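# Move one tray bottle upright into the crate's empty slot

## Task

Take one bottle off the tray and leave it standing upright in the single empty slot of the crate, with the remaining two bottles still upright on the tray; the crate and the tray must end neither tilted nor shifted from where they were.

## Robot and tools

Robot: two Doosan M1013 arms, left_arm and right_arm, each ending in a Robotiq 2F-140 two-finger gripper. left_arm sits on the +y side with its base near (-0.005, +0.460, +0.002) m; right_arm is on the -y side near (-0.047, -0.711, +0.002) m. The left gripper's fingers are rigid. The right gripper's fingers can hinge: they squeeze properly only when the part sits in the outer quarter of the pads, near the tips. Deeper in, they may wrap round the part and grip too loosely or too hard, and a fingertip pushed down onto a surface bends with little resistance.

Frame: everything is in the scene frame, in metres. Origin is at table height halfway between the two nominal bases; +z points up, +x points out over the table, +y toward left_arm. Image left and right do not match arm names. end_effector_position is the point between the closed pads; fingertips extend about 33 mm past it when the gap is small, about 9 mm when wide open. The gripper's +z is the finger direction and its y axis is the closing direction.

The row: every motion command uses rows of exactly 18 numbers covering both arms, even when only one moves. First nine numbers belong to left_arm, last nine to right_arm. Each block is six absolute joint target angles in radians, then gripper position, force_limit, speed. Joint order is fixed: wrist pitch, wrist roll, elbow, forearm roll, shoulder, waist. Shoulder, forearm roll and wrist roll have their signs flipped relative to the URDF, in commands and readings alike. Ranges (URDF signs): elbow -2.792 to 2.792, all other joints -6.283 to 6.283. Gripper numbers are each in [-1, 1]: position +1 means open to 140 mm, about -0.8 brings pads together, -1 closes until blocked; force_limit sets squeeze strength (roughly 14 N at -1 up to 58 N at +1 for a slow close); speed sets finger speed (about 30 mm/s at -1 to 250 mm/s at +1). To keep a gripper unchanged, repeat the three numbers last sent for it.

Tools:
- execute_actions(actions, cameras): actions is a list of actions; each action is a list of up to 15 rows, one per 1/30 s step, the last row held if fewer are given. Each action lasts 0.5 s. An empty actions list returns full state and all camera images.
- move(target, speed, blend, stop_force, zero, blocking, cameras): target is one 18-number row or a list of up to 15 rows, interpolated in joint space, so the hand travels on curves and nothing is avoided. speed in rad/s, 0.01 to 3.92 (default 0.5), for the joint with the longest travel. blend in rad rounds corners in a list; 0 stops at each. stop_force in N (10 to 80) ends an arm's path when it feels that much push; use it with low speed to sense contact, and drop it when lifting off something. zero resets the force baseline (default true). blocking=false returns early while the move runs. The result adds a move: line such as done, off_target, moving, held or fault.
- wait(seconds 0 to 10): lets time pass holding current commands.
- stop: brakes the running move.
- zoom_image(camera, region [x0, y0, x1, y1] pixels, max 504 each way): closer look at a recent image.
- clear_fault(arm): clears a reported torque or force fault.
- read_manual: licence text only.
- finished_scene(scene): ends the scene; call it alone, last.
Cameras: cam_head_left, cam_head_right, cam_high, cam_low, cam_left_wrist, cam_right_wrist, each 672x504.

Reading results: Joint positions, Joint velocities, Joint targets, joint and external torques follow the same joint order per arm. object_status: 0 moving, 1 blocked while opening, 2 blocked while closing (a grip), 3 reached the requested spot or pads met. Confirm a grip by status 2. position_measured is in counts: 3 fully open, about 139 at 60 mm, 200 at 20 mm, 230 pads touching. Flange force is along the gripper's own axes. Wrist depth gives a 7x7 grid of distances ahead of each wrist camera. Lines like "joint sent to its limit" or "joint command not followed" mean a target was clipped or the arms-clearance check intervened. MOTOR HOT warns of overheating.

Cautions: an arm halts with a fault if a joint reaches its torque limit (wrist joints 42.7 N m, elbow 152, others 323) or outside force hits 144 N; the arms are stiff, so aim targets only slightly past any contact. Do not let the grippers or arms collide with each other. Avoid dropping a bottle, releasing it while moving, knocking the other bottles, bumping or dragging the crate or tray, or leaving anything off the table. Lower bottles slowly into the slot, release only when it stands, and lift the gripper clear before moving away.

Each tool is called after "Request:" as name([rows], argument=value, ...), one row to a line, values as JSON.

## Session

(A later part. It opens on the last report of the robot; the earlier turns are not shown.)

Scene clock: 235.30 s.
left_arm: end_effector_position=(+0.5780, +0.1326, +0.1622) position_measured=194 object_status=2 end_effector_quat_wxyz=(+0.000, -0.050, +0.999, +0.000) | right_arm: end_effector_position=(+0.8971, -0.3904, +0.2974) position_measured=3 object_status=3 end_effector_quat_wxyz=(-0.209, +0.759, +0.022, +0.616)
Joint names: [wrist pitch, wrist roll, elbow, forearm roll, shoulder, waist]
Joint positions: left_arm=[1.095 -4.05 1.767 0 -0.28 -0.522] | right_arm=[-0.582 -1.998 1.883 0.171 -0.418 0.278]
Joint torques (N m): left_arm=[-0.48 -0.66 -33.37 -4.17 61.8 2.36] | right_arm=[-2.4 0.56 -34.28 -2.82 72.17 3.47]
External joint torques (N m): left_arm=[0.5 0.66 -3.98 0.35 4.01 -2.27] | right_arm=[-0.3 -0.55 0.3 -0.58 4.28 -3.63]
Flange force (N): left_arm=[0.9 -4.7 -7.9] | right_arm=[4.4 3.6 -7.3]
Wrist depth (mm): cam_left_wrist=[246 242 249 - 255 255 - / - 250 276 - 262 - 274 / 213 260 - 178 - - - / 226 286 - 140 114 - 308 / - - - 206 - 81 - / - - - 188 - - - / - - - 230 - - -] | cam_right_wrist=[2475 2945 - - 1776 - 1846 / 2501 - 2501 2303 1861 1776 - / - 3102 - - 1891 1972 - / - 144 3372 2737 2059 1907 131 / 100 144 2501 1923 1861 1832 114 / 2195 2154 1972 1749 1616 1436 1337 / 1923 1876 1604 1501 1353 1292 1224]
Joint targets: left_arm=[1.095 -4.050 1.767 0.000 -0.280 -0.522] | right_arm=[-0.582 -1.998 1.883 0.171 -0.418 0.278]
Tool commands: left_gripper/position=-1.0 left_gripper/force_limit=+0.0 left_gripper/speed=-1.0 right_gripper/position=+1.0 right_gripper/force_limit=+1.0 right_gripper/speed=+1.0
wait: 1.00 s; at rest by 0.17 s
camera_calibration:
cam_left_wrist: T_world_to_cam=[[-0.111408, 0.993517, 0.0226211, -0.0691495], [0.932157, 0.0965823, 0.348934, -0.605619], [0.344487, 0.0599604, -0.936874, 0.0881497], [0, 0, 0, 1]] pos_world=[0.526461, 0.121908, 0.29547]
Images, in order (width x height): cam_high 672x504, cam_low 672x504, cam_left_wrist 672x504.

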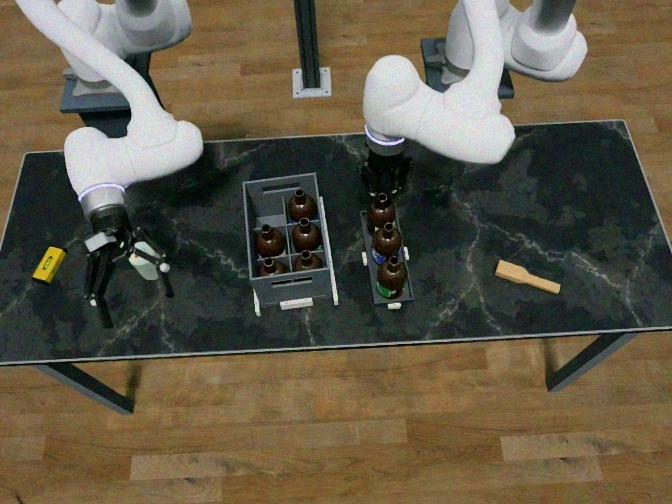

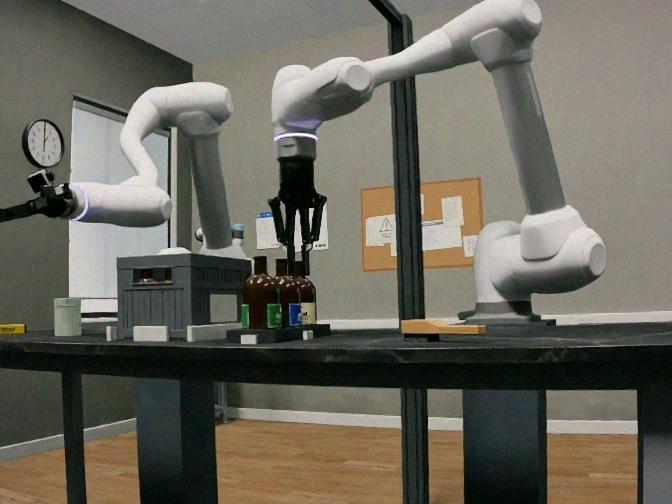

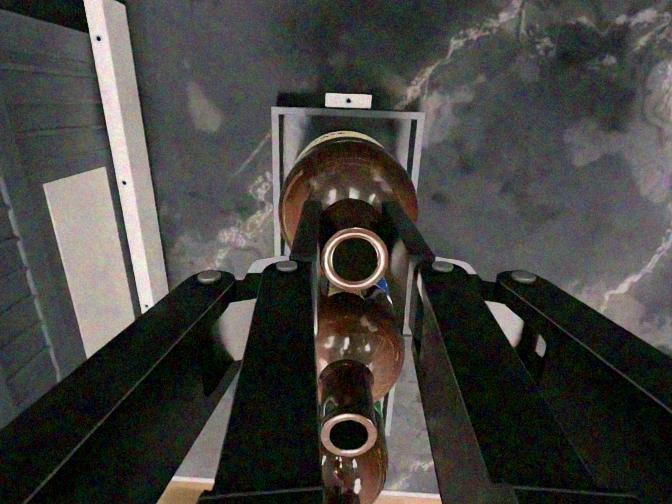

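Request:
move([
  [1.1619, -4.0500, 1.7267, 0, -0.2530, -0.5224, -1, 0, -1, -0.582, -1.998, 1.883, 0.171, -0.418, 0.278, 1, 1, 1],
  [1.3021, -4.0500, 1.6296, 0, -0.2099, -0.5224, -1, 0, -1, -0.582, -1.998, 1.883, 0.171, -0.418, 0.278, 1, 1, 1],
  [1.4602, -4.0500, 1.4989, 0, -0.1825, -0.5224, -1, 0, -1, -0.582, -1.998, 1.883, 0.171, -0.418, 0.278, 1, 1, 1],
  [1.5631, -3.7425, 1.1066, 0, -0.4718, -0.8299, -1, 0, -1, -0.582, -1.998, 1.883, 0.171, -0.418, 0.278, 1, 1, 1],
], speed=[0.08, 0.15, 0.2, 0.25], blend=[0.02, 0.03, 0.04, 0], cameras=["all"])

Request:
zoom_image(camera="cam_left_wrist", region=[230, 80, 440, 290])

Request:
zoom_image(camera="cam_high", region=[220, 90, 350, 250])

Request:
zoom_image(camera="cam_low", region=[100, 140, 270, 350])

Scene clock: 284.83 s.
left_arm: end_effector_position=(+0.5629, -0.1607, +0.3703) position_measured=194 object_status=2 end_effector_quat_wxyz=(+0.000, -0.050, +0.999, +0.000) | right_arm: end_effector_position=(+0.8971, -0.3904, +0.2974) position_measured=3 object_status=3 end_effector_quat_wxyz=(-0.209, +0.759, +0.022, +0.616)
Joint names: [wrist pitch, wrist roll, elbow, forearm roll, shoulder, waist]
Joint positions: left_arm=[1.563 -3.743 1.107 0 -0.472 -0.83] | right_arm=[-0.582 -1.998 1.883 0.171 -0.418 0.278]
Joint torques (N m): left_arm=[-0.26 -0.71 -45.02 -4.67 94.7 2.36] | right_arm=[-2.46 0.57 -34.37 -2.81 72.12 3.52]
External joint torques (N m): left_arm=[0.28 0.71 3.01 0.38 -5.74 -2.01] | right_arm=[-0.26 -0.55 0.24 -0.6 4.8 -3.63]
Flange force (N): left_arm=[1.2 -3.8 4.9] | right_arm=[4.9 3.4 -7.9]
Wrist depth (mm): cam_left_wrist=[160 - - - - - - / 156 - - - - - - / - - 479 176 - - - / - - - 143 114 - 423 / - - - - - 81 569 / - - - - - - - / - - - - - - -] | cam_right_wrist=[- - - 2134 2041 1955 1817 / - - 2614 2303 1846 1790 - / - 2983 3021 - 1861 1861 2195 / - 134 2872 2769 1988 1876 125 / 100 144 2556 2174 1939 - 119 / 2237 2154 1955 1736 1604 1463 1345 / 1923 1749 1627 1482 1345 1278 1218]
Joint targets: left_arm=[1.563 -3.743 1.107 0.000 -0.472 -0.830] | right_arm=[-0.582 -1.998 1.883 0.171 -0.418 0.278]
move: done
camera_calibration:
cam_left_wrist: T_world_to_cam=[[-0.111437, 0.993519, 0.0223857, 0.215894], [0.93212, 0.0966866, 0.349004, -0.635836], [0.344578, 0.0597582, -0.936854, 0.305803], [0, 0, 0, 1]] pos_world=[0.511361, -0.171292, 0.50357]
cam_right_wrist: T_world_to_cam=[[0.289308, -0.903661, -0.315748, -0.50737], [-0.550649, 0.112703, -0.827094, 0.7882], [0.782998, 0.413151, -0.464994, -0.258949], [0, 0, 0, 1]] pos_world=[0.783564, -0.440338, 0.371304]

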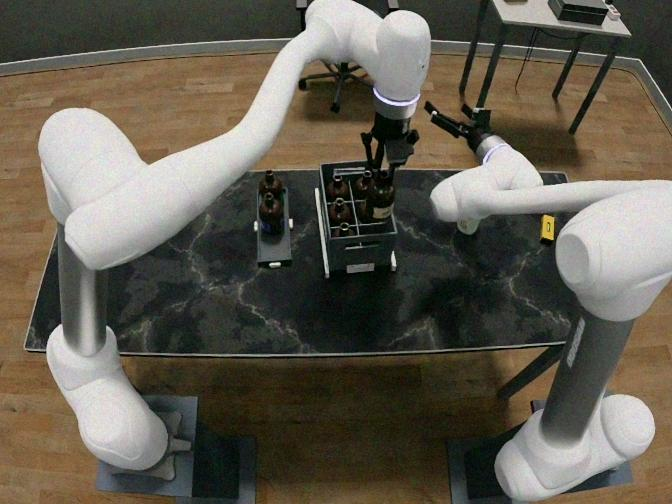

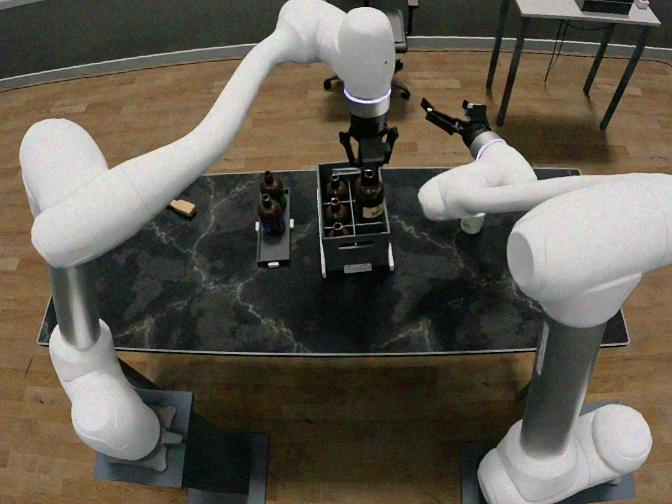

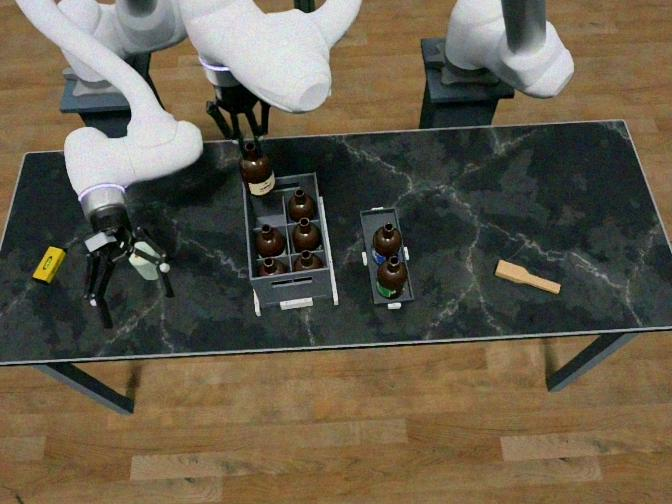

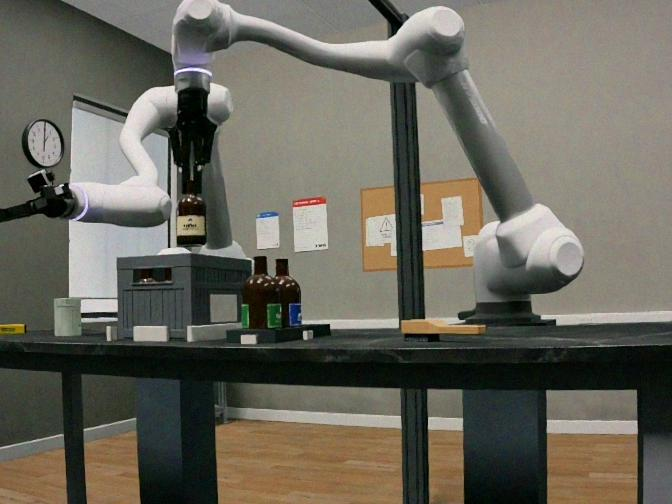

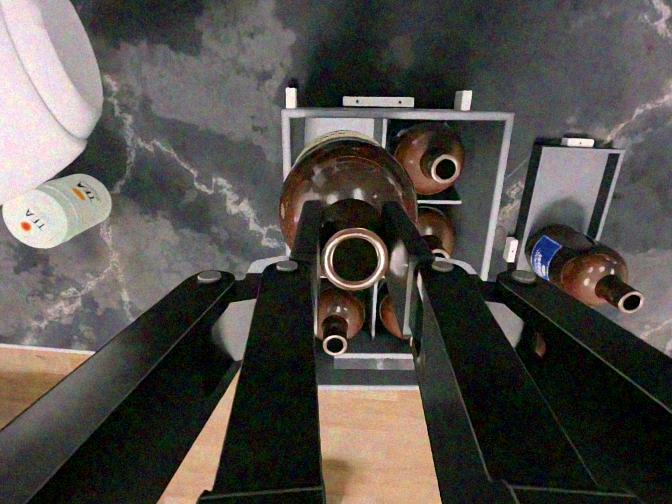

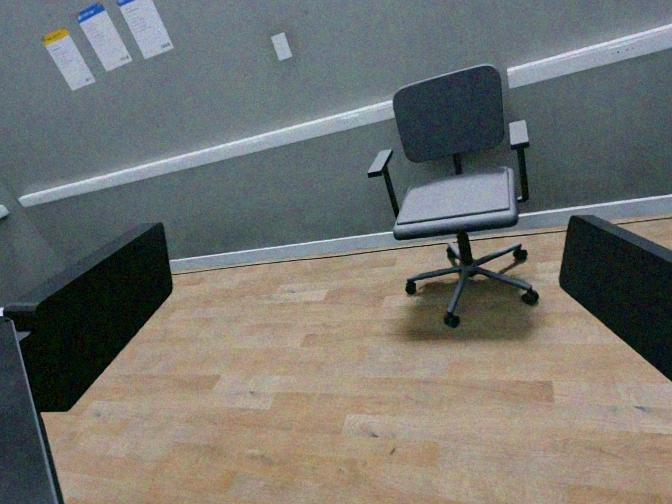

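Scaled by 2.400 from the camera's 672x504 image, which has a finer 960x720 frame.

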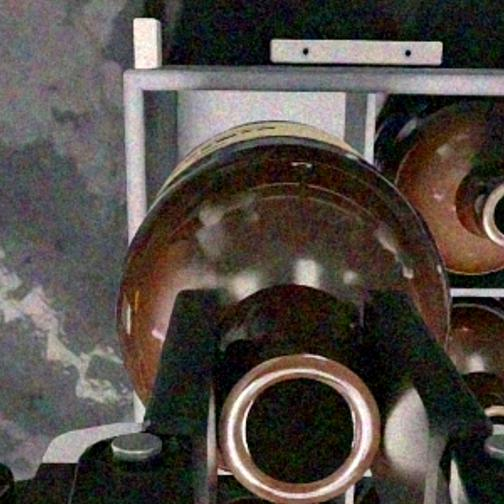

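Scaled by 3.150 from the camera's 672x504 image, which has a finer 960x720 frame.

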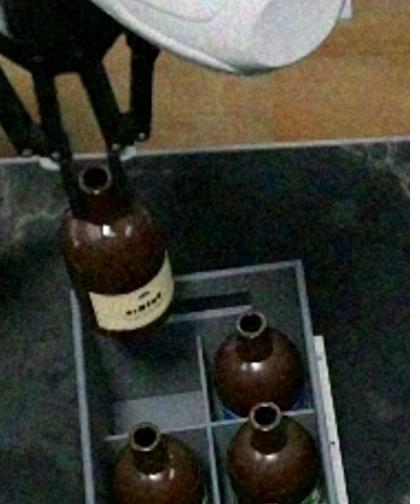

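Scaled by 2.400 from the camera's 672x504 image, which has a finer 960x720 frame.

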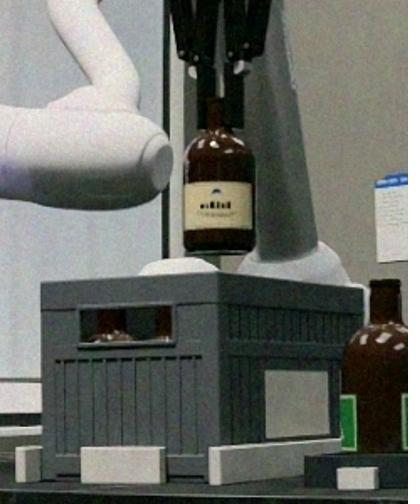

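Request:
move([
  [1.5191, -3.7425, 1.1494, 0, -0.4731, -0.8299, -1, 0, -1, -0.582, -1.998, 1.883, 0.171, -0.418, 0.278, 1, 1, 1],
  [1.4418, -3.7425, 1.2196, 0, -0.4802, -0.8299, -1, 0, -1, -0.582, -1.998, 1.883, 0.171, -0.418, 0.278, 1, 1, 1],
  [1.3751, -3.7425, 1.2753, 0, -0.4912, -0.8299, -1, 0, -1, -0.582, -1.998, 1.883, 0.171, -0.418, 0.278, 1, 1, 1],
], speed=0.05, blend=[0.02, 0.02, 0], stop_force=10, cameras=["cam_left_wrist", "cam_high", "cam_head_left"])

Request:
zoom_image(camera="cam_left_wrist", region=[230, 80, 460, 290])

Request:
zoom_image(camera="cam_high", region=[230, 120, 340, 240])

Scene clock: 315.23 s.
left_arm: end_effector_position=(+0.5628, -0.1607, +0.2602) position_measured=194 object_status=2 end_effector_quat_wxyz=(+0.000, -0.050, +0.999, +0.000) | right_arm: end_effector_position=(+0.8971, -0.3904, +0.2974) position_measured=3 object_status=3 end_effector_quat_wxyz=(-0.209, +0.759, +0.022, +0.616)
Joint names: [wrist pitch, wrist roll, elbow, forearm roll, shoulder, waist]
Joint positions: left_arm=[1.375 -3.742 1.275 0 -0.491 -0.83] | right_arm=[-0.582 -1.998 1.883 0.171 -0.418 0.278]
Joint torques (N m): left_arm=[-0.28 -0.65 -44.08 -4.53 94.79 2.44] | right_arm=[-2.42 0.57 -34.27 -2.83 72.2 3.48]
External joint torques (N m): left_arm=[0.3 0.65 2.65 0.3 -4.11 -1.98] | right_arm=[-0.3 -0.56 0.15 -0.57 4.6 -3.48]
Flange force (N): left_arm=[2.4 -2.1 4.4] | right_arm=[4.7 3.3 -7.4]
Wrist depth (mm): cam_left_wrist=[- - - - - - - / - - 359 357 325 - - / - - 394 177 272 - - / - - - 140 119 - 403 / - - - - - 81 - / - - - 319 - - - / - - - - - - -] | cam_right_wrist=[2326 2326 2096 - 1939 1650 1762 / 3693 3021 - 2449 1762 1846 1650 / - 2556 2614 - 1846 1531 2115 / 3061 134 2908 2837 2023 1907 131 / 100 144 2644 2195 1876 1736 114 / 2174 2837 1955 1776 1593 1463 1360 / 1972 1749 1593 1472 1368 1278 -]
Joint targets: left_arm=[1.375 -3.743 1.275 0.000 -0.491 -0.830] | right_arm=[-0.582 -1.998 1.883 0.171 -0.418 0.278]
move: done
camera_calibration:
cam_left_wrist: T_world_to_cam=[[-0.111372, 0.993523, 0.0225283, 0.21827], [0.932161, 0.0965818, 0.348925, -0.597419], [0.344489, 0.0598606, -0.93688, 0.202729], [0, 0, 0, 1]] pos_world=[0.511362, -0.171292, 0.39347]
Images, in order (width x height): cam_head_left 672x504, cam_high 672x504, cam_left_wrist 672x504.

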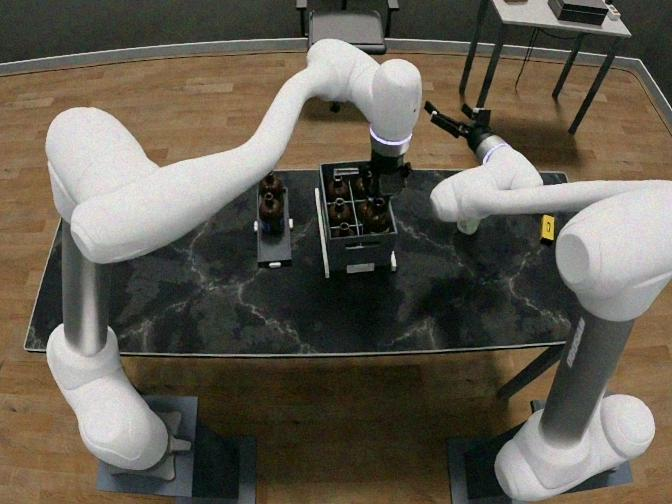

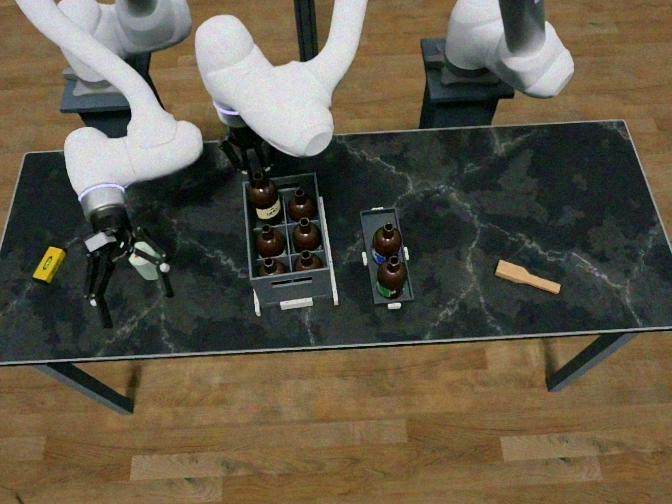

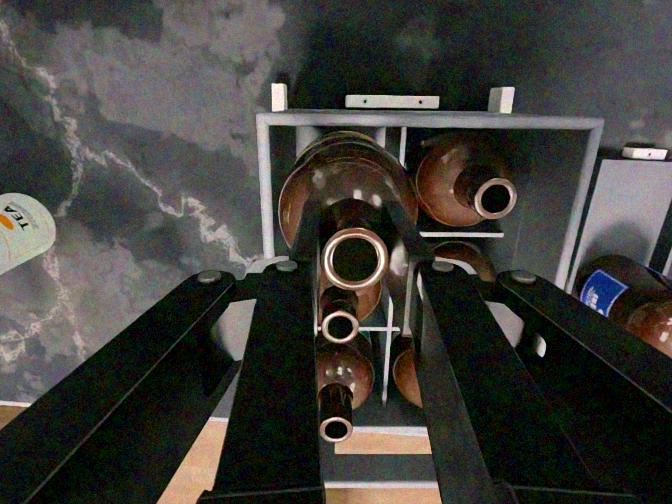

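Scaled by 2.191 from the camera's 672x504 image, which has a finer 960x720 frame.

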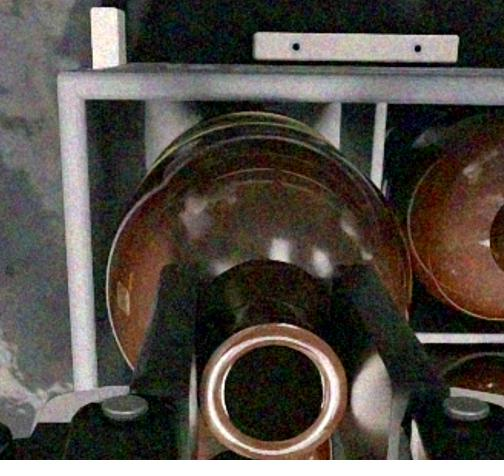

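Scaled by 4.200 from the camera's 672x504 image, which has a finer 960x720 frame.

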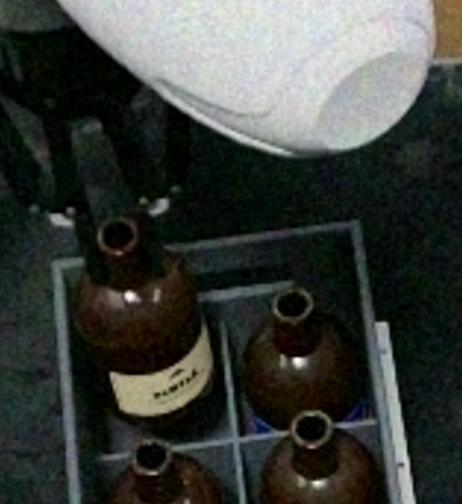

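Request:
execute_actions(actions=[])

Scene clock: 339.90 s.
left_arm: end_effector_position=(+0.5628, -0.1607, +0.2602) position_measured=194 object_status=2 end_effector_quat_wxyz=(+0.000, -0.050, +0.999, +0.000) | right_arm: end_effector_position=(+0.8971, -0.3904, +0.2974) position_measured=3 object_status=3 end_effector_quat_wxyz=(-0.209, +0.759, +0.022, +0.616)
Joint names: [wrist pitch, wrist roll, elbow, forearm roll, shoulder, waist]
Joint positions: left_arm=[1.375 -3.742 1.275 0 -0.491 -0.83] | right_arm=[-0.582 -1.998 1.883 0.171 -0.418 0.278]
Joint velocities: within noise
Joint torques (N m): left_arm=[-0.27 -0.65 -44.27 -4.58 94.9 2.29] | right_arm=[-2.44 0.58 -34.31 -2.82 71.9 3.42]
External joint torques (N m): left_arm=[0.29 0.65 2.98 0.38 -4.68 -2.21] | right_arm=[-0.25 -0.56 0.34 -0.58 4.2 -3.79]
Flange force (N): left_arm=[2.6 -2.3 5.0] | right_arm=[4.4 3.9 -7.2]
Wrist depth (mm): cam_left_wrist=[- - 363 - 337 - 338 / - - - - 331 - - / - - - - 260 255 372 / - - - 143 114 - - / - - - - - 81 - / - - - - - - - / - - - - - - -] | cam_right_wrist=[2449 2475 - - 1923 - 1790 / - - - 3372 1817 1939 - / 2501 2837 2983 - 1891 1876 2096 / - 134 3525 2837 2005 1593 131 / 100 134 2398 2154 1876 1723 114 / 2174 2195 1939 1736 1572 1436 - / 1846 1762 1593 1445 1401 1285 1175]
Joint targets: left_arm=[1.375 -3.743 1.275 0.000 -0.491 -0.830] | right_arm=[-0.582 -1.998 1.883 0.171 -0.418 0.278]
Tool commands: left_gripper/position=-1.0 left_gripper/force_limit=+0.0 left_gripper/speed=-1.0 right_gripper/position=+1.0 right_gripper/force_limit=+1.0 right_gripper/speed=+1.0
camera_calibration:
cam_left_wrist: T_world_to_cam=[[-0.111372, 0.993523, 0.0225283, 0.21827], [0.932161, 0.0965818, 0.348925, -0.597419], [0.344489, 0.0598606, -0.93688, 0.202729], [0, 0, 0, 1]] pos_world=[0.511362, -0.171292, 0.39347]
cam_right_wrist: T_world_to_cam=[[0.289308, -0.903661, -0.315748, -0.50737], [-0.550649, 0.112703, -0.827094, 0.7882], [0.782998, 0.413151, -0.464994, -0.258949], [0, 0, 0, 1]] pos_world=[0.783564, -0.440338, 0.371304]

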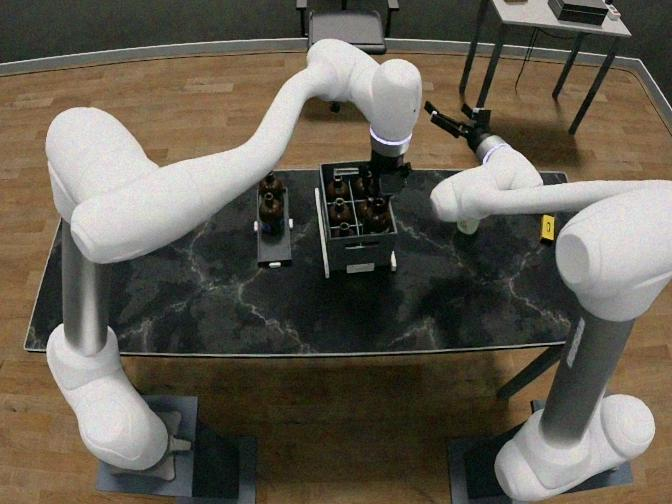

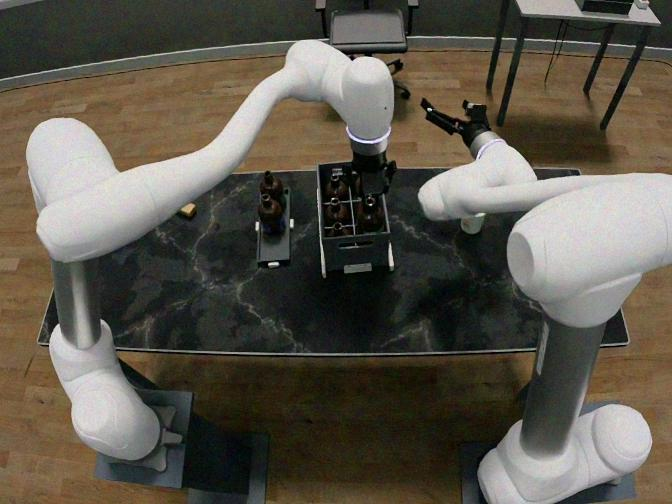

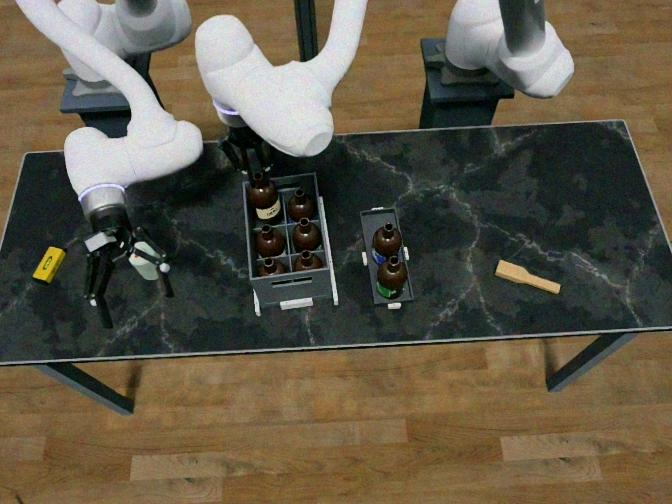

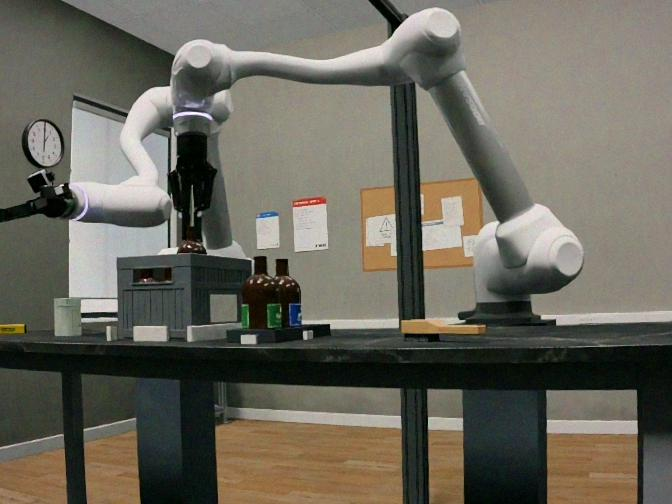

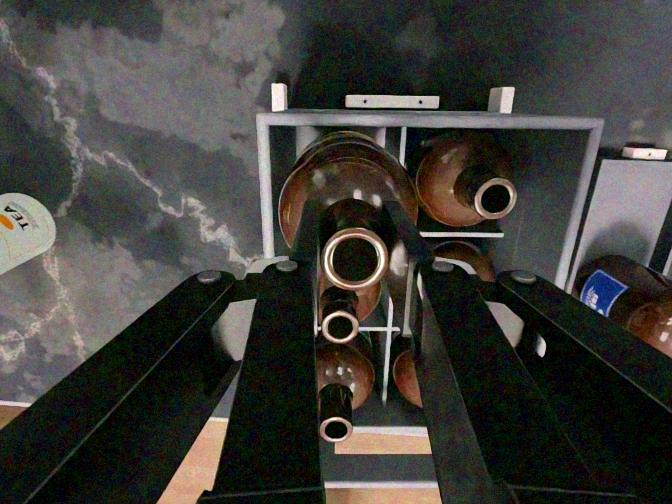

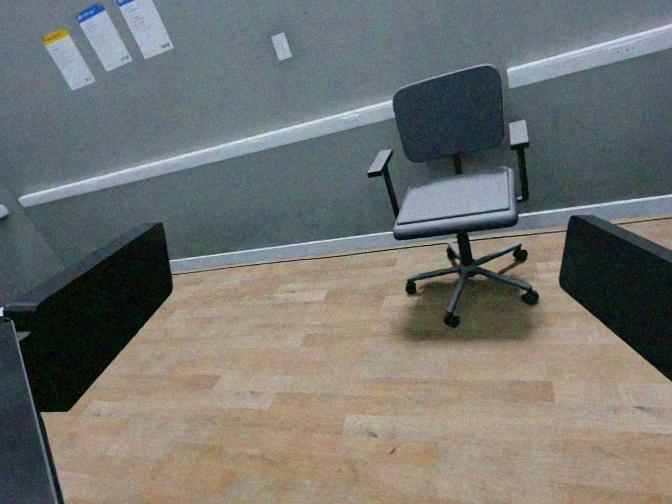

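Request:
move([
  [1.2938,-3.7425,1.3371,0,-0.5108,-0.8299,-1,0,-1,-0.582,-1.998,1.883,0.171,-0.418,0.278,1,1,1],
  [1.2381,-3.7425,1.3754,0,-0.5281,-0.8299,-1,0,-1,-0.582,-1.998,1.883,0.171,-0.418,0.278,1,1,1],
], speed=0.04, blend=[0.02, 0.0], stop_force=10, cameras=["cam_left_wrist", "cam_head_left", "cam_high"])

Scene clock: 349.93 s.
left_arm: end_effector_position=(+0.5628, -0.1607, +0.1752) position_measured=194 object_status=2 end_effector_quat_wxyz=(+0.000, -0.050, +0.999, +0.000) | right_arm: end_effector_position=(+0.8971, -0.3904, +0.2974) position_measured=3 object_status=3 end_effector_quat_wxyz=(-0.209, +0.759, +0.022, +0.616)
Joint names: [wrist pitch, wrist roll, elbow, forearm roll, shoulder, waist]
Joint positions: left_arm=[1.238 -3.743 1.375 0 -0.528 -0.83] | right_arm=[-0.582 -1.998 1.883 0.171 -0.418 0.278]
Joint torques (N m): left_arm=[-0.25 -0.68 -42.49 -4.48 96.8 1.93] | right_arm=[-2.42 0.58 -34.39 -2.84 72.23 3.51]
External joint torques (N m): left_arm=[0.27 0.68 2.64 0.42 -4.63 -1.8] | right_arm=[-0.29 -0.57 0.37 -0.57 4.29 -3.9]
Flange force (N): left_arm=[1.9 -2.4 4.8] | right_arm=[4.5 4.1 -7.5]
Wrist depth (mm): cam_left_wrist=[- - - - 266 270 - / - - 251 126 126 132 145 / - - - 176 191 186 174 / - - 144 142 120 190 176 / - - - - - 81 - / - - - 183 - - - / - - - 243 - - -] | cam_right_wrist=[- 2259 2303 2059 1939 - 1711 / 3144 - 2475 2423 1846 1803 - / 2803 3372 - 2423 1891 1923 2281 / - 134 3021 2529 2041 1891 131 / 100 125 2423 2216 1891 1803 114 / - - 1939 1762 1638 1454 1337 / 1876 1776 1593 1454 1345 1264 1199]
Joint targets: left_arm=[1.238 -3.743 1.375 0.000 -0.528 -0.830] | right_arm=[-0.582 -1.998 1.883 0.171 -0.418 0.278]
move: done
camera_calibration:
cam_left_wrist: T_world_to_cam=[[-0.111372, 0.993523, 0.0225283, 0.220185], [0.932161, 0.0965818, 0.348925, -0.56776], [0.344489, 0.0598606, -0.93688, 0.123094], [0, 0, 0, 1]] pos_world=[0.511362, -0.171292, 0.30847]
Images, in order (width x height): cam_head_left 672x504, cam_high 672x504, cam_left_wrist 672x504.

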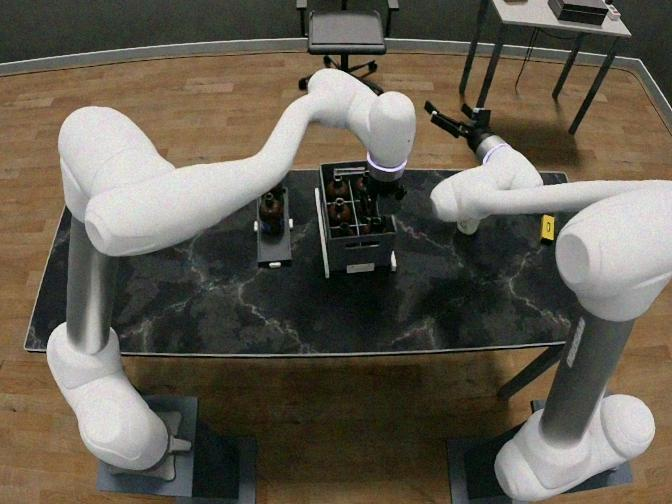

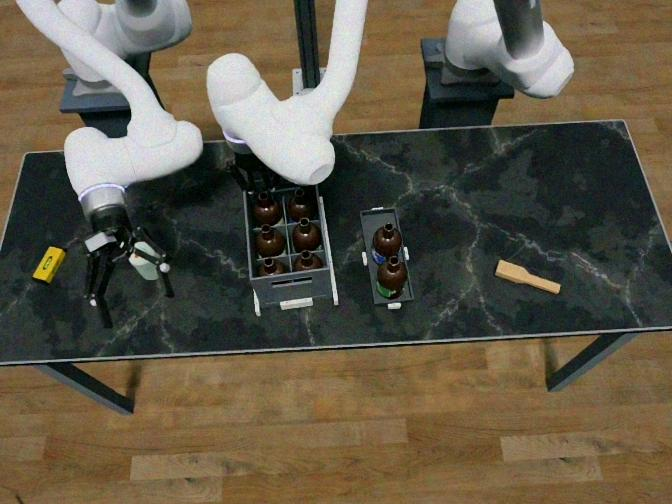

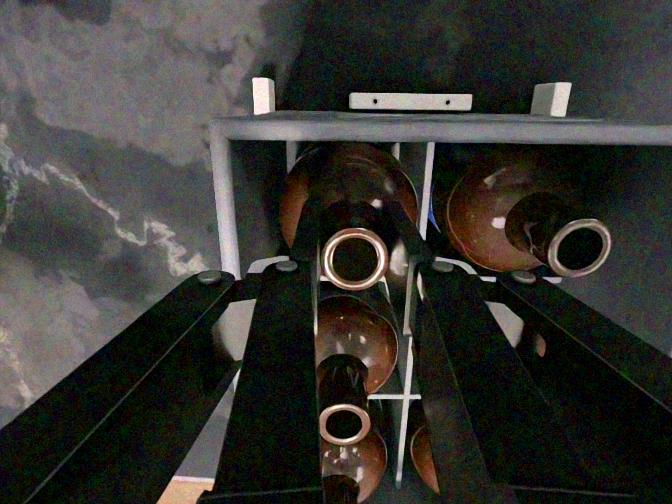

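Request:
move(target=[1.2068,-3.7425,1.3955,0,-0.5393,-0.8299,-1,0,-1,-0.582,-1.998,1.883,0.171,-0.418,0.278,1,1,1], speed=0.015, stop_force=10, cameras=["cam_left_wrist"])

Scene clock: 356.80 s.
left_arm: end_effector_position=(+0.5629, -0.1608, +0.1656) position_measured=194 object_status=2 end_effector_quat_wxyz=(+0.000, -0.050, +0.999, +0.000) | right_arm: end_effector_position=(+0.8971, -0.3904, +0.2974) position_measured=3 object_status=3 end_effector_quat_wxyz=(-0.209, +0.759, +0.022, +0.616)
Joint names: [wrist pitch, wrist roll, elbow, forearm roll, shoulder, waist]
Joint positions: left_arm=[1.223 -3.742 1.385 0 -0.533 -0.83] | right_arm=[-0.582 -1.998 1.883 0.171 -0.418 0.278]
Joint torques (N m): left_arm=[-1.55 -0.71 -34.45 -3.79 82.24 0.88] | right_arm=[-2.43 0.59 -34.33 -2.83 71.87 3.4]
External joint torques (N m): left_arm=[1.57 0.71 -5.07 -0.24 9.94 -0.78] | right_arm=[-0.27 -0.57 0.37 -0.56 4.59 -3.45]
Flange force (N): left_arm=[2.3 0.1 -13.1] | right_arm=[4.6 3.4 -7.8]
Wrist depth (mm): cam_left_wrist=[- - - 259 258 - - / - - 277 116 247 130 - / 299 - 167 176 207 177 - / - - - 142 113 - 168 / - - - - - 81 175 / - - - - - - - / - - - 231 - - -] | cam_right_wrist=[2737 2529 - 2115 1723 1790 1776 / - 2769 - 2096 1662 1723 1876 / 3472 2195 2803 2737 1876 1846 2005 / 3421 134 3144 2674 2005 1907 131 / 100 144 2529 2237 1561 1723 114 / 2216 2154 1923 1762 1604 1463 1337 / 1955 1749 1638 1454 1385 1251 1193]
Joint targets: left_arm=[1.223 -3.742 1.385 0.000 -0.533 -0.830] | right_arm=[-0.582 -1.998 1.883 0.171 -0.418 0.278]
move: contact (left_arm); left_arm: the wrist pitch is farthest, 0.016 rad from its target
camera_calibration:
cam_left_wrist: T_world_to_cam=[[-0.111346, 0.993529, 0.022421, 0.220531], [0.932131, 0.0965887, 0.349003, -0.564501], [0.344579, 0.0597592, -0.936853, 0.114], [0, 0, 0, 1]] pos_world=[0.511462, -0.171392, 0.29887]
Images, in order (width x height): cam_left_wrist 672x504.

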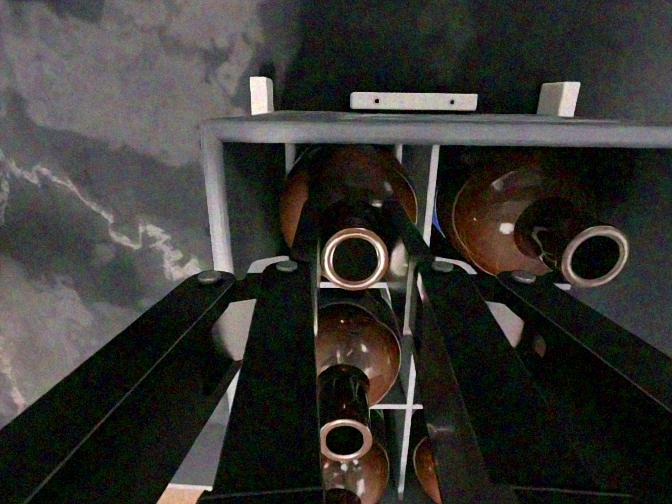

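Request:
move(target=[1.2240,-3.7425,1.3846,0,-0.5330,-0.8299,-1,0,-1,-0.582,-1.998,1.883,0.171,-0.418,0.278,1,1,1], speed=0.01)

Scene clock: 367.30 s.
left_arm: end_effector_position=(+0.5628, -0.1607, +0.1662) position_measured=194 object_status=2 end_effector_quat_wxyz=(+0.000, -0.050, +0.999, +0.000) | right_arm: end_effector_position=(+0.8971, -0.3904, +0.2974) position_measured=3 object_status=3 end_effector_quat_wxyz=(-0.209, +0.759, +0.022, +0.616)
Joint names: [wrist pitch, wrist roll, elbow, forearm roll, shoulder, waist]
Joint positions: left_arm=[1.224 -3.742 1.385 0 -0.533 -0.83] | right_arm=[-0.582 -1.998 1.883 0.171 -0.418 0.278]
Joint torques (N m): left_arm=[-0.25 -0.72 -42.21 -4.43 97.35 2.34] | right_arm=[-2.44 0.56 -34.42 -2.83 71.99 3.26]
External joint torques (N m): left_arm=[0.27 0.72 2.88 0.42 -5.73 -2.32] | right_arm=[-0.28 -0.54 0.35 -0.57 4.64 -3.44]
Flange force (N): left_arm=[1.8 -3.6 5.7] | right_arm=[4.6 3.2 -7.8]
Wrist depth (mm): cam_left_wrist=[- - - - - - - / - - - 118 248 135 - / - - 167 173 199 - 170 / - - 144 144 114 - 159 / - - - 204 - 81 176 / - - - 184 - - - / - - - 232 - - -] | cam_right_wrist=[2837 2449 2398 - 1972 - 1541 / - 2705 2423 2259 1832 1674 2374 / - 5057 2096 2077 1923 1711 1988 / - 134 3814 2501 2077 1876 131 / 100 144 2529 2303 1861 1749 114 / - 2174 1861 1762 1593 1511 1285 / - 1762 1604 1445 1377 1205 1212]
Joint targets: left_arm=[1.224 -3.743 1.385 0.000 -0.533 -0.830] | right_arm=[-0.582 -1.998 1.883 0.171 -0.418 0.278]
move: done

Request:
move(target=[1.2237,-3.7425,1.3848,0,-0.5331,-0.8299,-1,0,-1,-0.582,-1.998,1.883,0.171,-0.418,0.278,1,1,1], speed=0.01)

Scene clock: 374.43 s.
left_arm: end_effector_position=(+0.5628, -0.1607, +0.1661) position_measured=194 object_status=2 end_effector_quat_wxyz=(+0.000, -0.050, +0.999, +0.000) | right_arm: end_effector_position=(+0.8971, -0.3904, +0.2974) position_measured=3 object_status=3 end_effector_quat_wxyz=(-0.209, +0.759, +0.022, +0.616)
Joint names: [wrist pitch, wrist roll, elbow, forearm roll, shoulder, waist]
Joint positions: left_arm=[1.224 -3.742 1.385 0 -0.533 -0.83] | right_arm=[-0.582 -1.998 1.883 0.171 -0.418 0.278]
Joint torques (N m): left_arm=[-0.37 -0.69 -42.24 -4.46 97 2.13] | right_arm=[-2.41 0.54 -34.36 -2.81 72.11 3.52]
External joint torques (N m): left_arm=[0.39 0.69 2.56 0.41 -4.42 -1.87] | right_arm=[-0.3 -0.52 0.32 -0.59 4.5 -3.6]
Flange force (N): left_arm=[2.0 -2.4 4.4] | right_arm=[4.5 3.4 -7.6]
Wrist depth (mm): cam_left_wrist=[- - 264 - - - - / - - - 245 250 131 117 / - - - - 207 - 172 / - - - 143 113 - 161 / - - - - - 81 176 / - - - - - - - / - - - 231 - - -] | cam_right_wrist=[2674 2803 - - 1861 1803 1803 / - - 2983 2281 1846 1790 1939 / 3323 3579 - - 1876 1604 - / - 134 2983 2769 1891 1923 131 / 100 143 2449 2115 1907 1711 114 / - 2154 1972 1891 1604 1445 1360 / - 1650 1627 1300 1353 1199 1205]
Joint targets: left_arm=[1.224 -3.743 1.385 0.000 -0.533 -0.830] | right_arm=[-0.582 -1.998 1.883 0.171 -0.418 0.278]
move: done

Request:
move(target=[1.2237,-3.7425,1.3848,0,-0.5331,-0.8299,-0.1,-1,-1,-0.582,-1.998,1.883,0.171,-0.418,0.278,1,1,1], speed=0.05, cameras=["cam_left_wrist"])

Scene clock: 383.20 s.
left_arm: end_effector_position=(+0.5628, -0.1607, +0.1660) position_measured=141 object_status=0 end_effector_quat_wxyz=(+0.000, -0.050, +0.999, +0.000) | right_arm: end_effector_position=(+0.8971, -0.3904, +0.2974) position_measured=3 object_status=3 end_effector_quat_wxyz=(-0.209, +0.759, +0.022, +0.616)
Joint names: [wrist pitch, wrist roll, elbow, forearm roll, shoulder, waist]
Joint positions: left_arm=[1.224 -3.742 1.385 0 -0.533 -0.83] | right_arm=[-0.582 -1.998 1.883 0.171 -0.418 0.278]
Joint torques (N m): left_arm=[-0.21 -0.78 -40.7 -4.37 94.61 2.61] | right_arm=[-2.42 0.57 -34.3 -2.8 72.19 3.22]
External joint torques (N m): left_arm=[0.23 0.78 1.11 0.33 -2.11 -2.35] | right_arm=[-0.29 -0.55 0.21 -0.6 4.39 -3.36]
Flange force (N): left_arm=[2.6 -2.7 1.9] | right_arm=[4.4 3.1 -7.2]
Wrist depth (mm): cam_left_wrist=[- 268 - - - 267 264 / 275 278 - 118 247 129 139 / - - 168 177 - - - / - - 131 143 146 148 162 / - - - - 229 76 - / - - - 182 - - - / - - - 237 - - -] | cam_right_wrist=[3021 2501 2237 2259 1939 1817 1923 / - - 2115 2216 1846 1891 2023 / 3421 2945 2769 2374 1907 1790 2077 / - 134 3814 2674 2023 1876 131 / 100 144 2501 2195 1955 1638 114 / - 2174 1861 1776 1561 1482 1345 / 1923 1736 1593 1482 1385 1292 1205]
Joint targets: left_arm=[1.224 -3.743 1.385 0.000 -0.533 -0.830] | right_arm=[-0.582 -1.998 1.883 0.171 -0.418 0.278]
move: done
camera_calibration:
cam_left_wrist: T_world_to_cam=[[-0.111372, 0.993523, 0.0225283, 0.220392], [0.932161, 0.0965818, 0.348925, -0.56455], [0.344489, 0.0598606, -0.93688, 0.114475], [0, 0, 0, 1]] pos_world=[0.511362, -0.171292, 0.29927]
Images, in order (width x height): cam_left_wrist 672x504.

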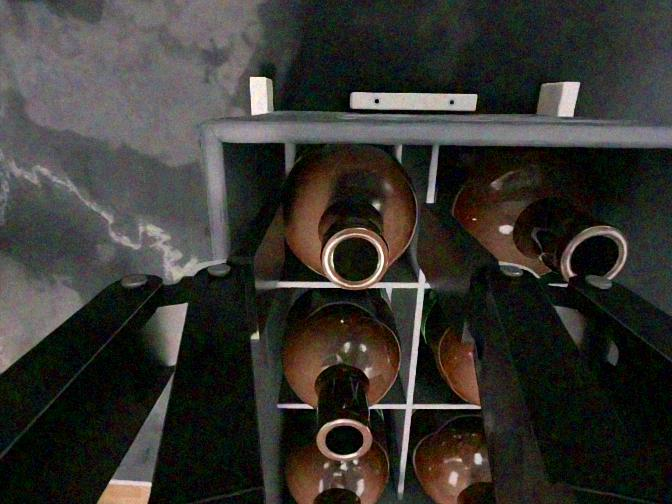

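Request:
move([
  [1.2938,-3.7425,1.3371,0,-0.5108,-0.8299,-0.1,-1,-1,-0.582,-1.998,1.883,0.171,-0.418,0.278,1,1,1],
  [1.3751,-3.7425,1.2753,0,-0.4912,-0.8299,-0.1,-1,-1,-0.582,-1.998,1.883,0.171,-0.418,0.278,1,1,1],
  [1.4418,-3.7425,1.2196,0,-0.4802,-0.8299,-0.1,-1,-1,-0.582,-1.998,1.883,0.171,-0.418,0.278,1,1,1],
  [1.5191,-3.7425,1.1494,0,-0.4731,-0.8299,-0.1,-1,-1,-0.582,-1.998,1.883,0.171,-0.418,0.278,1,1,1],
], speed=0.08, blend=[0.02, 0.02, 0.02, 0.0], cameras=["all"])

Scene clock: 399.40 s.
left_arm: end_effector_position=(+0.5628, -0.1607, +0.3452) position_measured=141 object_status=3 end_effector_quat_wxyz=(+0.000, -0.050, +0.999, +0.000) | right_arm: end_effector_position=(+0.8971, -0.3904, +0.2974) position_measured=3 object_status=3 end_effector_quat_wxyz=(-0.209, +0.759, +0.022, +0.616)
Joint names: [wrist pitch, wrist roll, elbow, forearm roll, shoulder, waist]
Joint positions: left_arm=[1.519 -3.742 1.149 0 -0.473 -0.83] | right_arm=[-0.582 -1.998 1.883 0.171 -0.418 0.278]
Joint torques (N m): left_arm=[-0.25 -0.65 -43.18 -4.65 91.6 2.49] | right_arm=[-2.43 0.6 -34.42 -2.8 72.1 3.49]
External joint torques (N m): left_arm=[0.26 0.65 1.17 0.37 -2.4 -2.51] | right_arm=[-0.28 -0.58 0.4 -0.59 4.44 -3.43]
Flange force (N): left_arm=[2.3 -3.2 1.7] | right_arm=[4.4 3.3 -7.6]
Wrist depth (mm): cam_left_wrist=[- - - - - - - / - - - 430 - - - / - - 466 339 351 - - / - - 126 - 135 459 - / - - - 412 368 76 - / - - - 1639 - - - / - - 1760 1664 - - -] | cam_right_wrist=[- 2837 - 2195 1876 - 1832 / 4474 2529 - 1861 1846 1454 1803 / 2837 2908 2585 2769 1923 1803 1972 / - 134 3187 2769 2059 1988 125 / 100 143 2501 2154 1923 - 114 / 2216 2077 1955 1790 1638 1314 - / 1891 1762 1604 1436 1329 1401 1199]
Joint targets: left_arm=[1.519 -3.743 1.149 0.000 -0.473 -0.830] | right_arm=[-0.582 -1.998 1.883 0.171 -0.418 0.278]
move: done
camera_calibration:
cam_left_wrist: T_world_to_cam=[[-0.111372, 0.993523, 0.0225283, 0.216355], [0.932161, 0.0965818, 0.348925, -0.627078], [0.344489, 0.0598606, -0.93688, 0.282364], [0, 0, 0, 1]] pos_world=[0.511362, -0.171292, 0.47847]
cam_right_wrist: T_world_to_cam=[[0.289308, -0.903661, -0.315748, -0.50737], [-0.550649, 0.112703, -0.827094, 0.7882], [0.782998, 0.413151, -0.464994, -0.258949], [0, 0, 0, 1]] pos_world=[0.783564, -0.440338, 0.371304]

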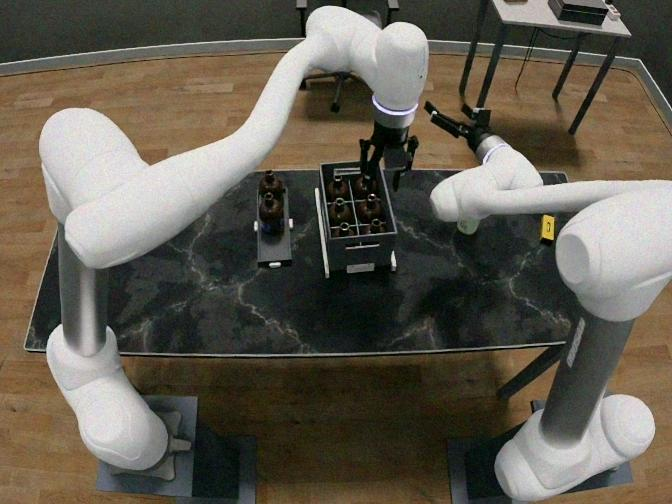

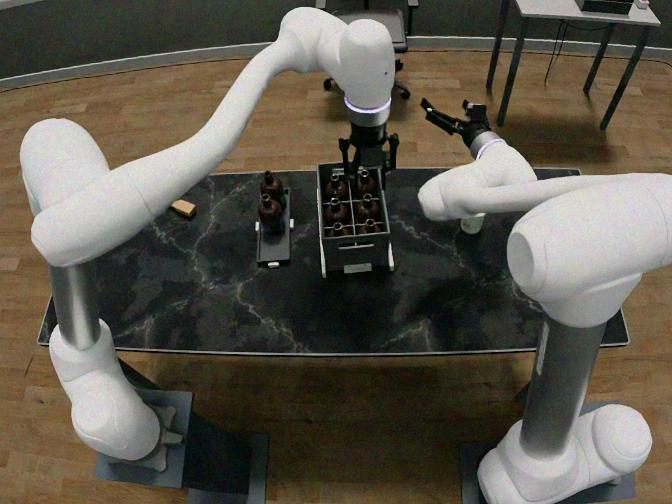

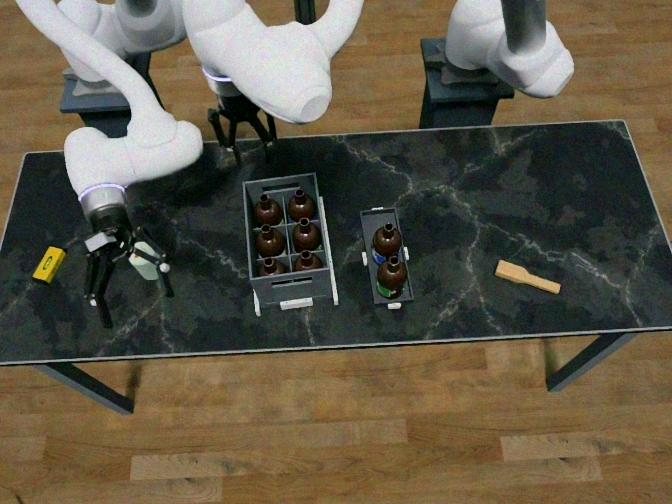

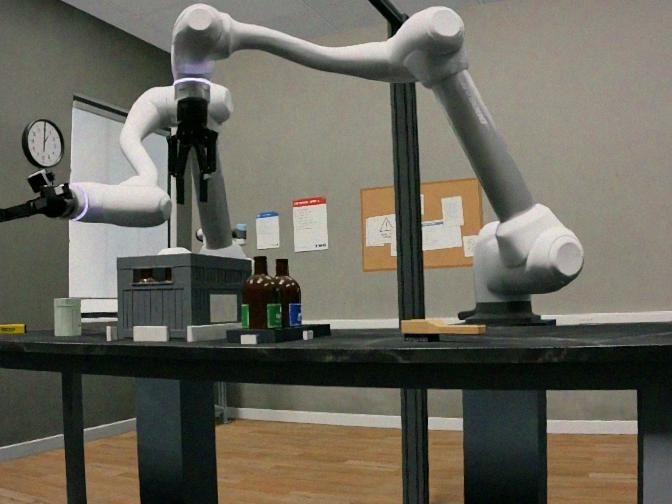

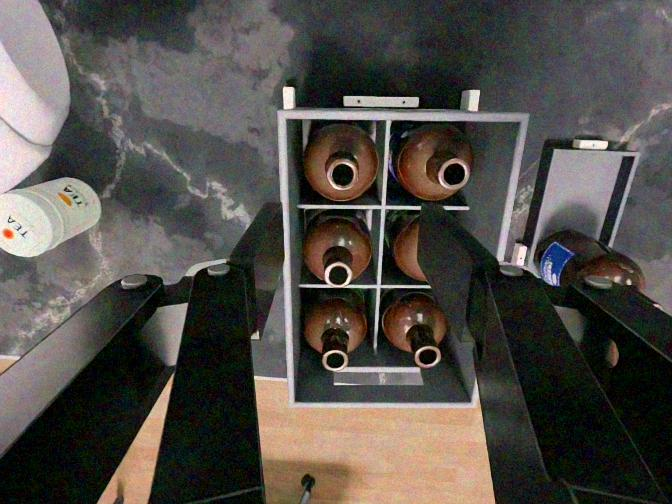

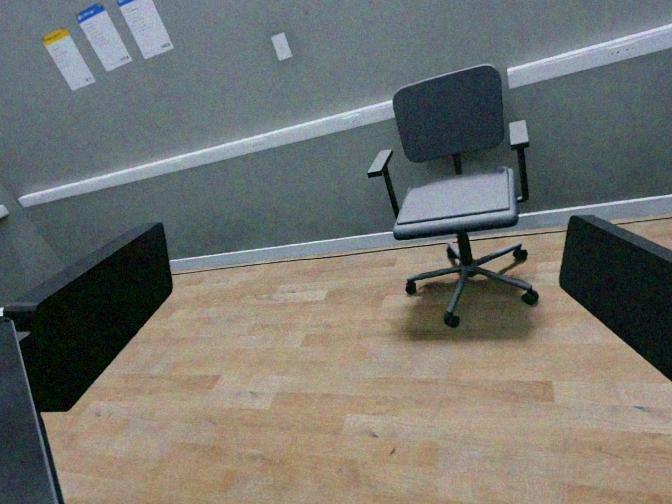

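Request:
finished_scene(scene=2)

The scene is finished: the task was done.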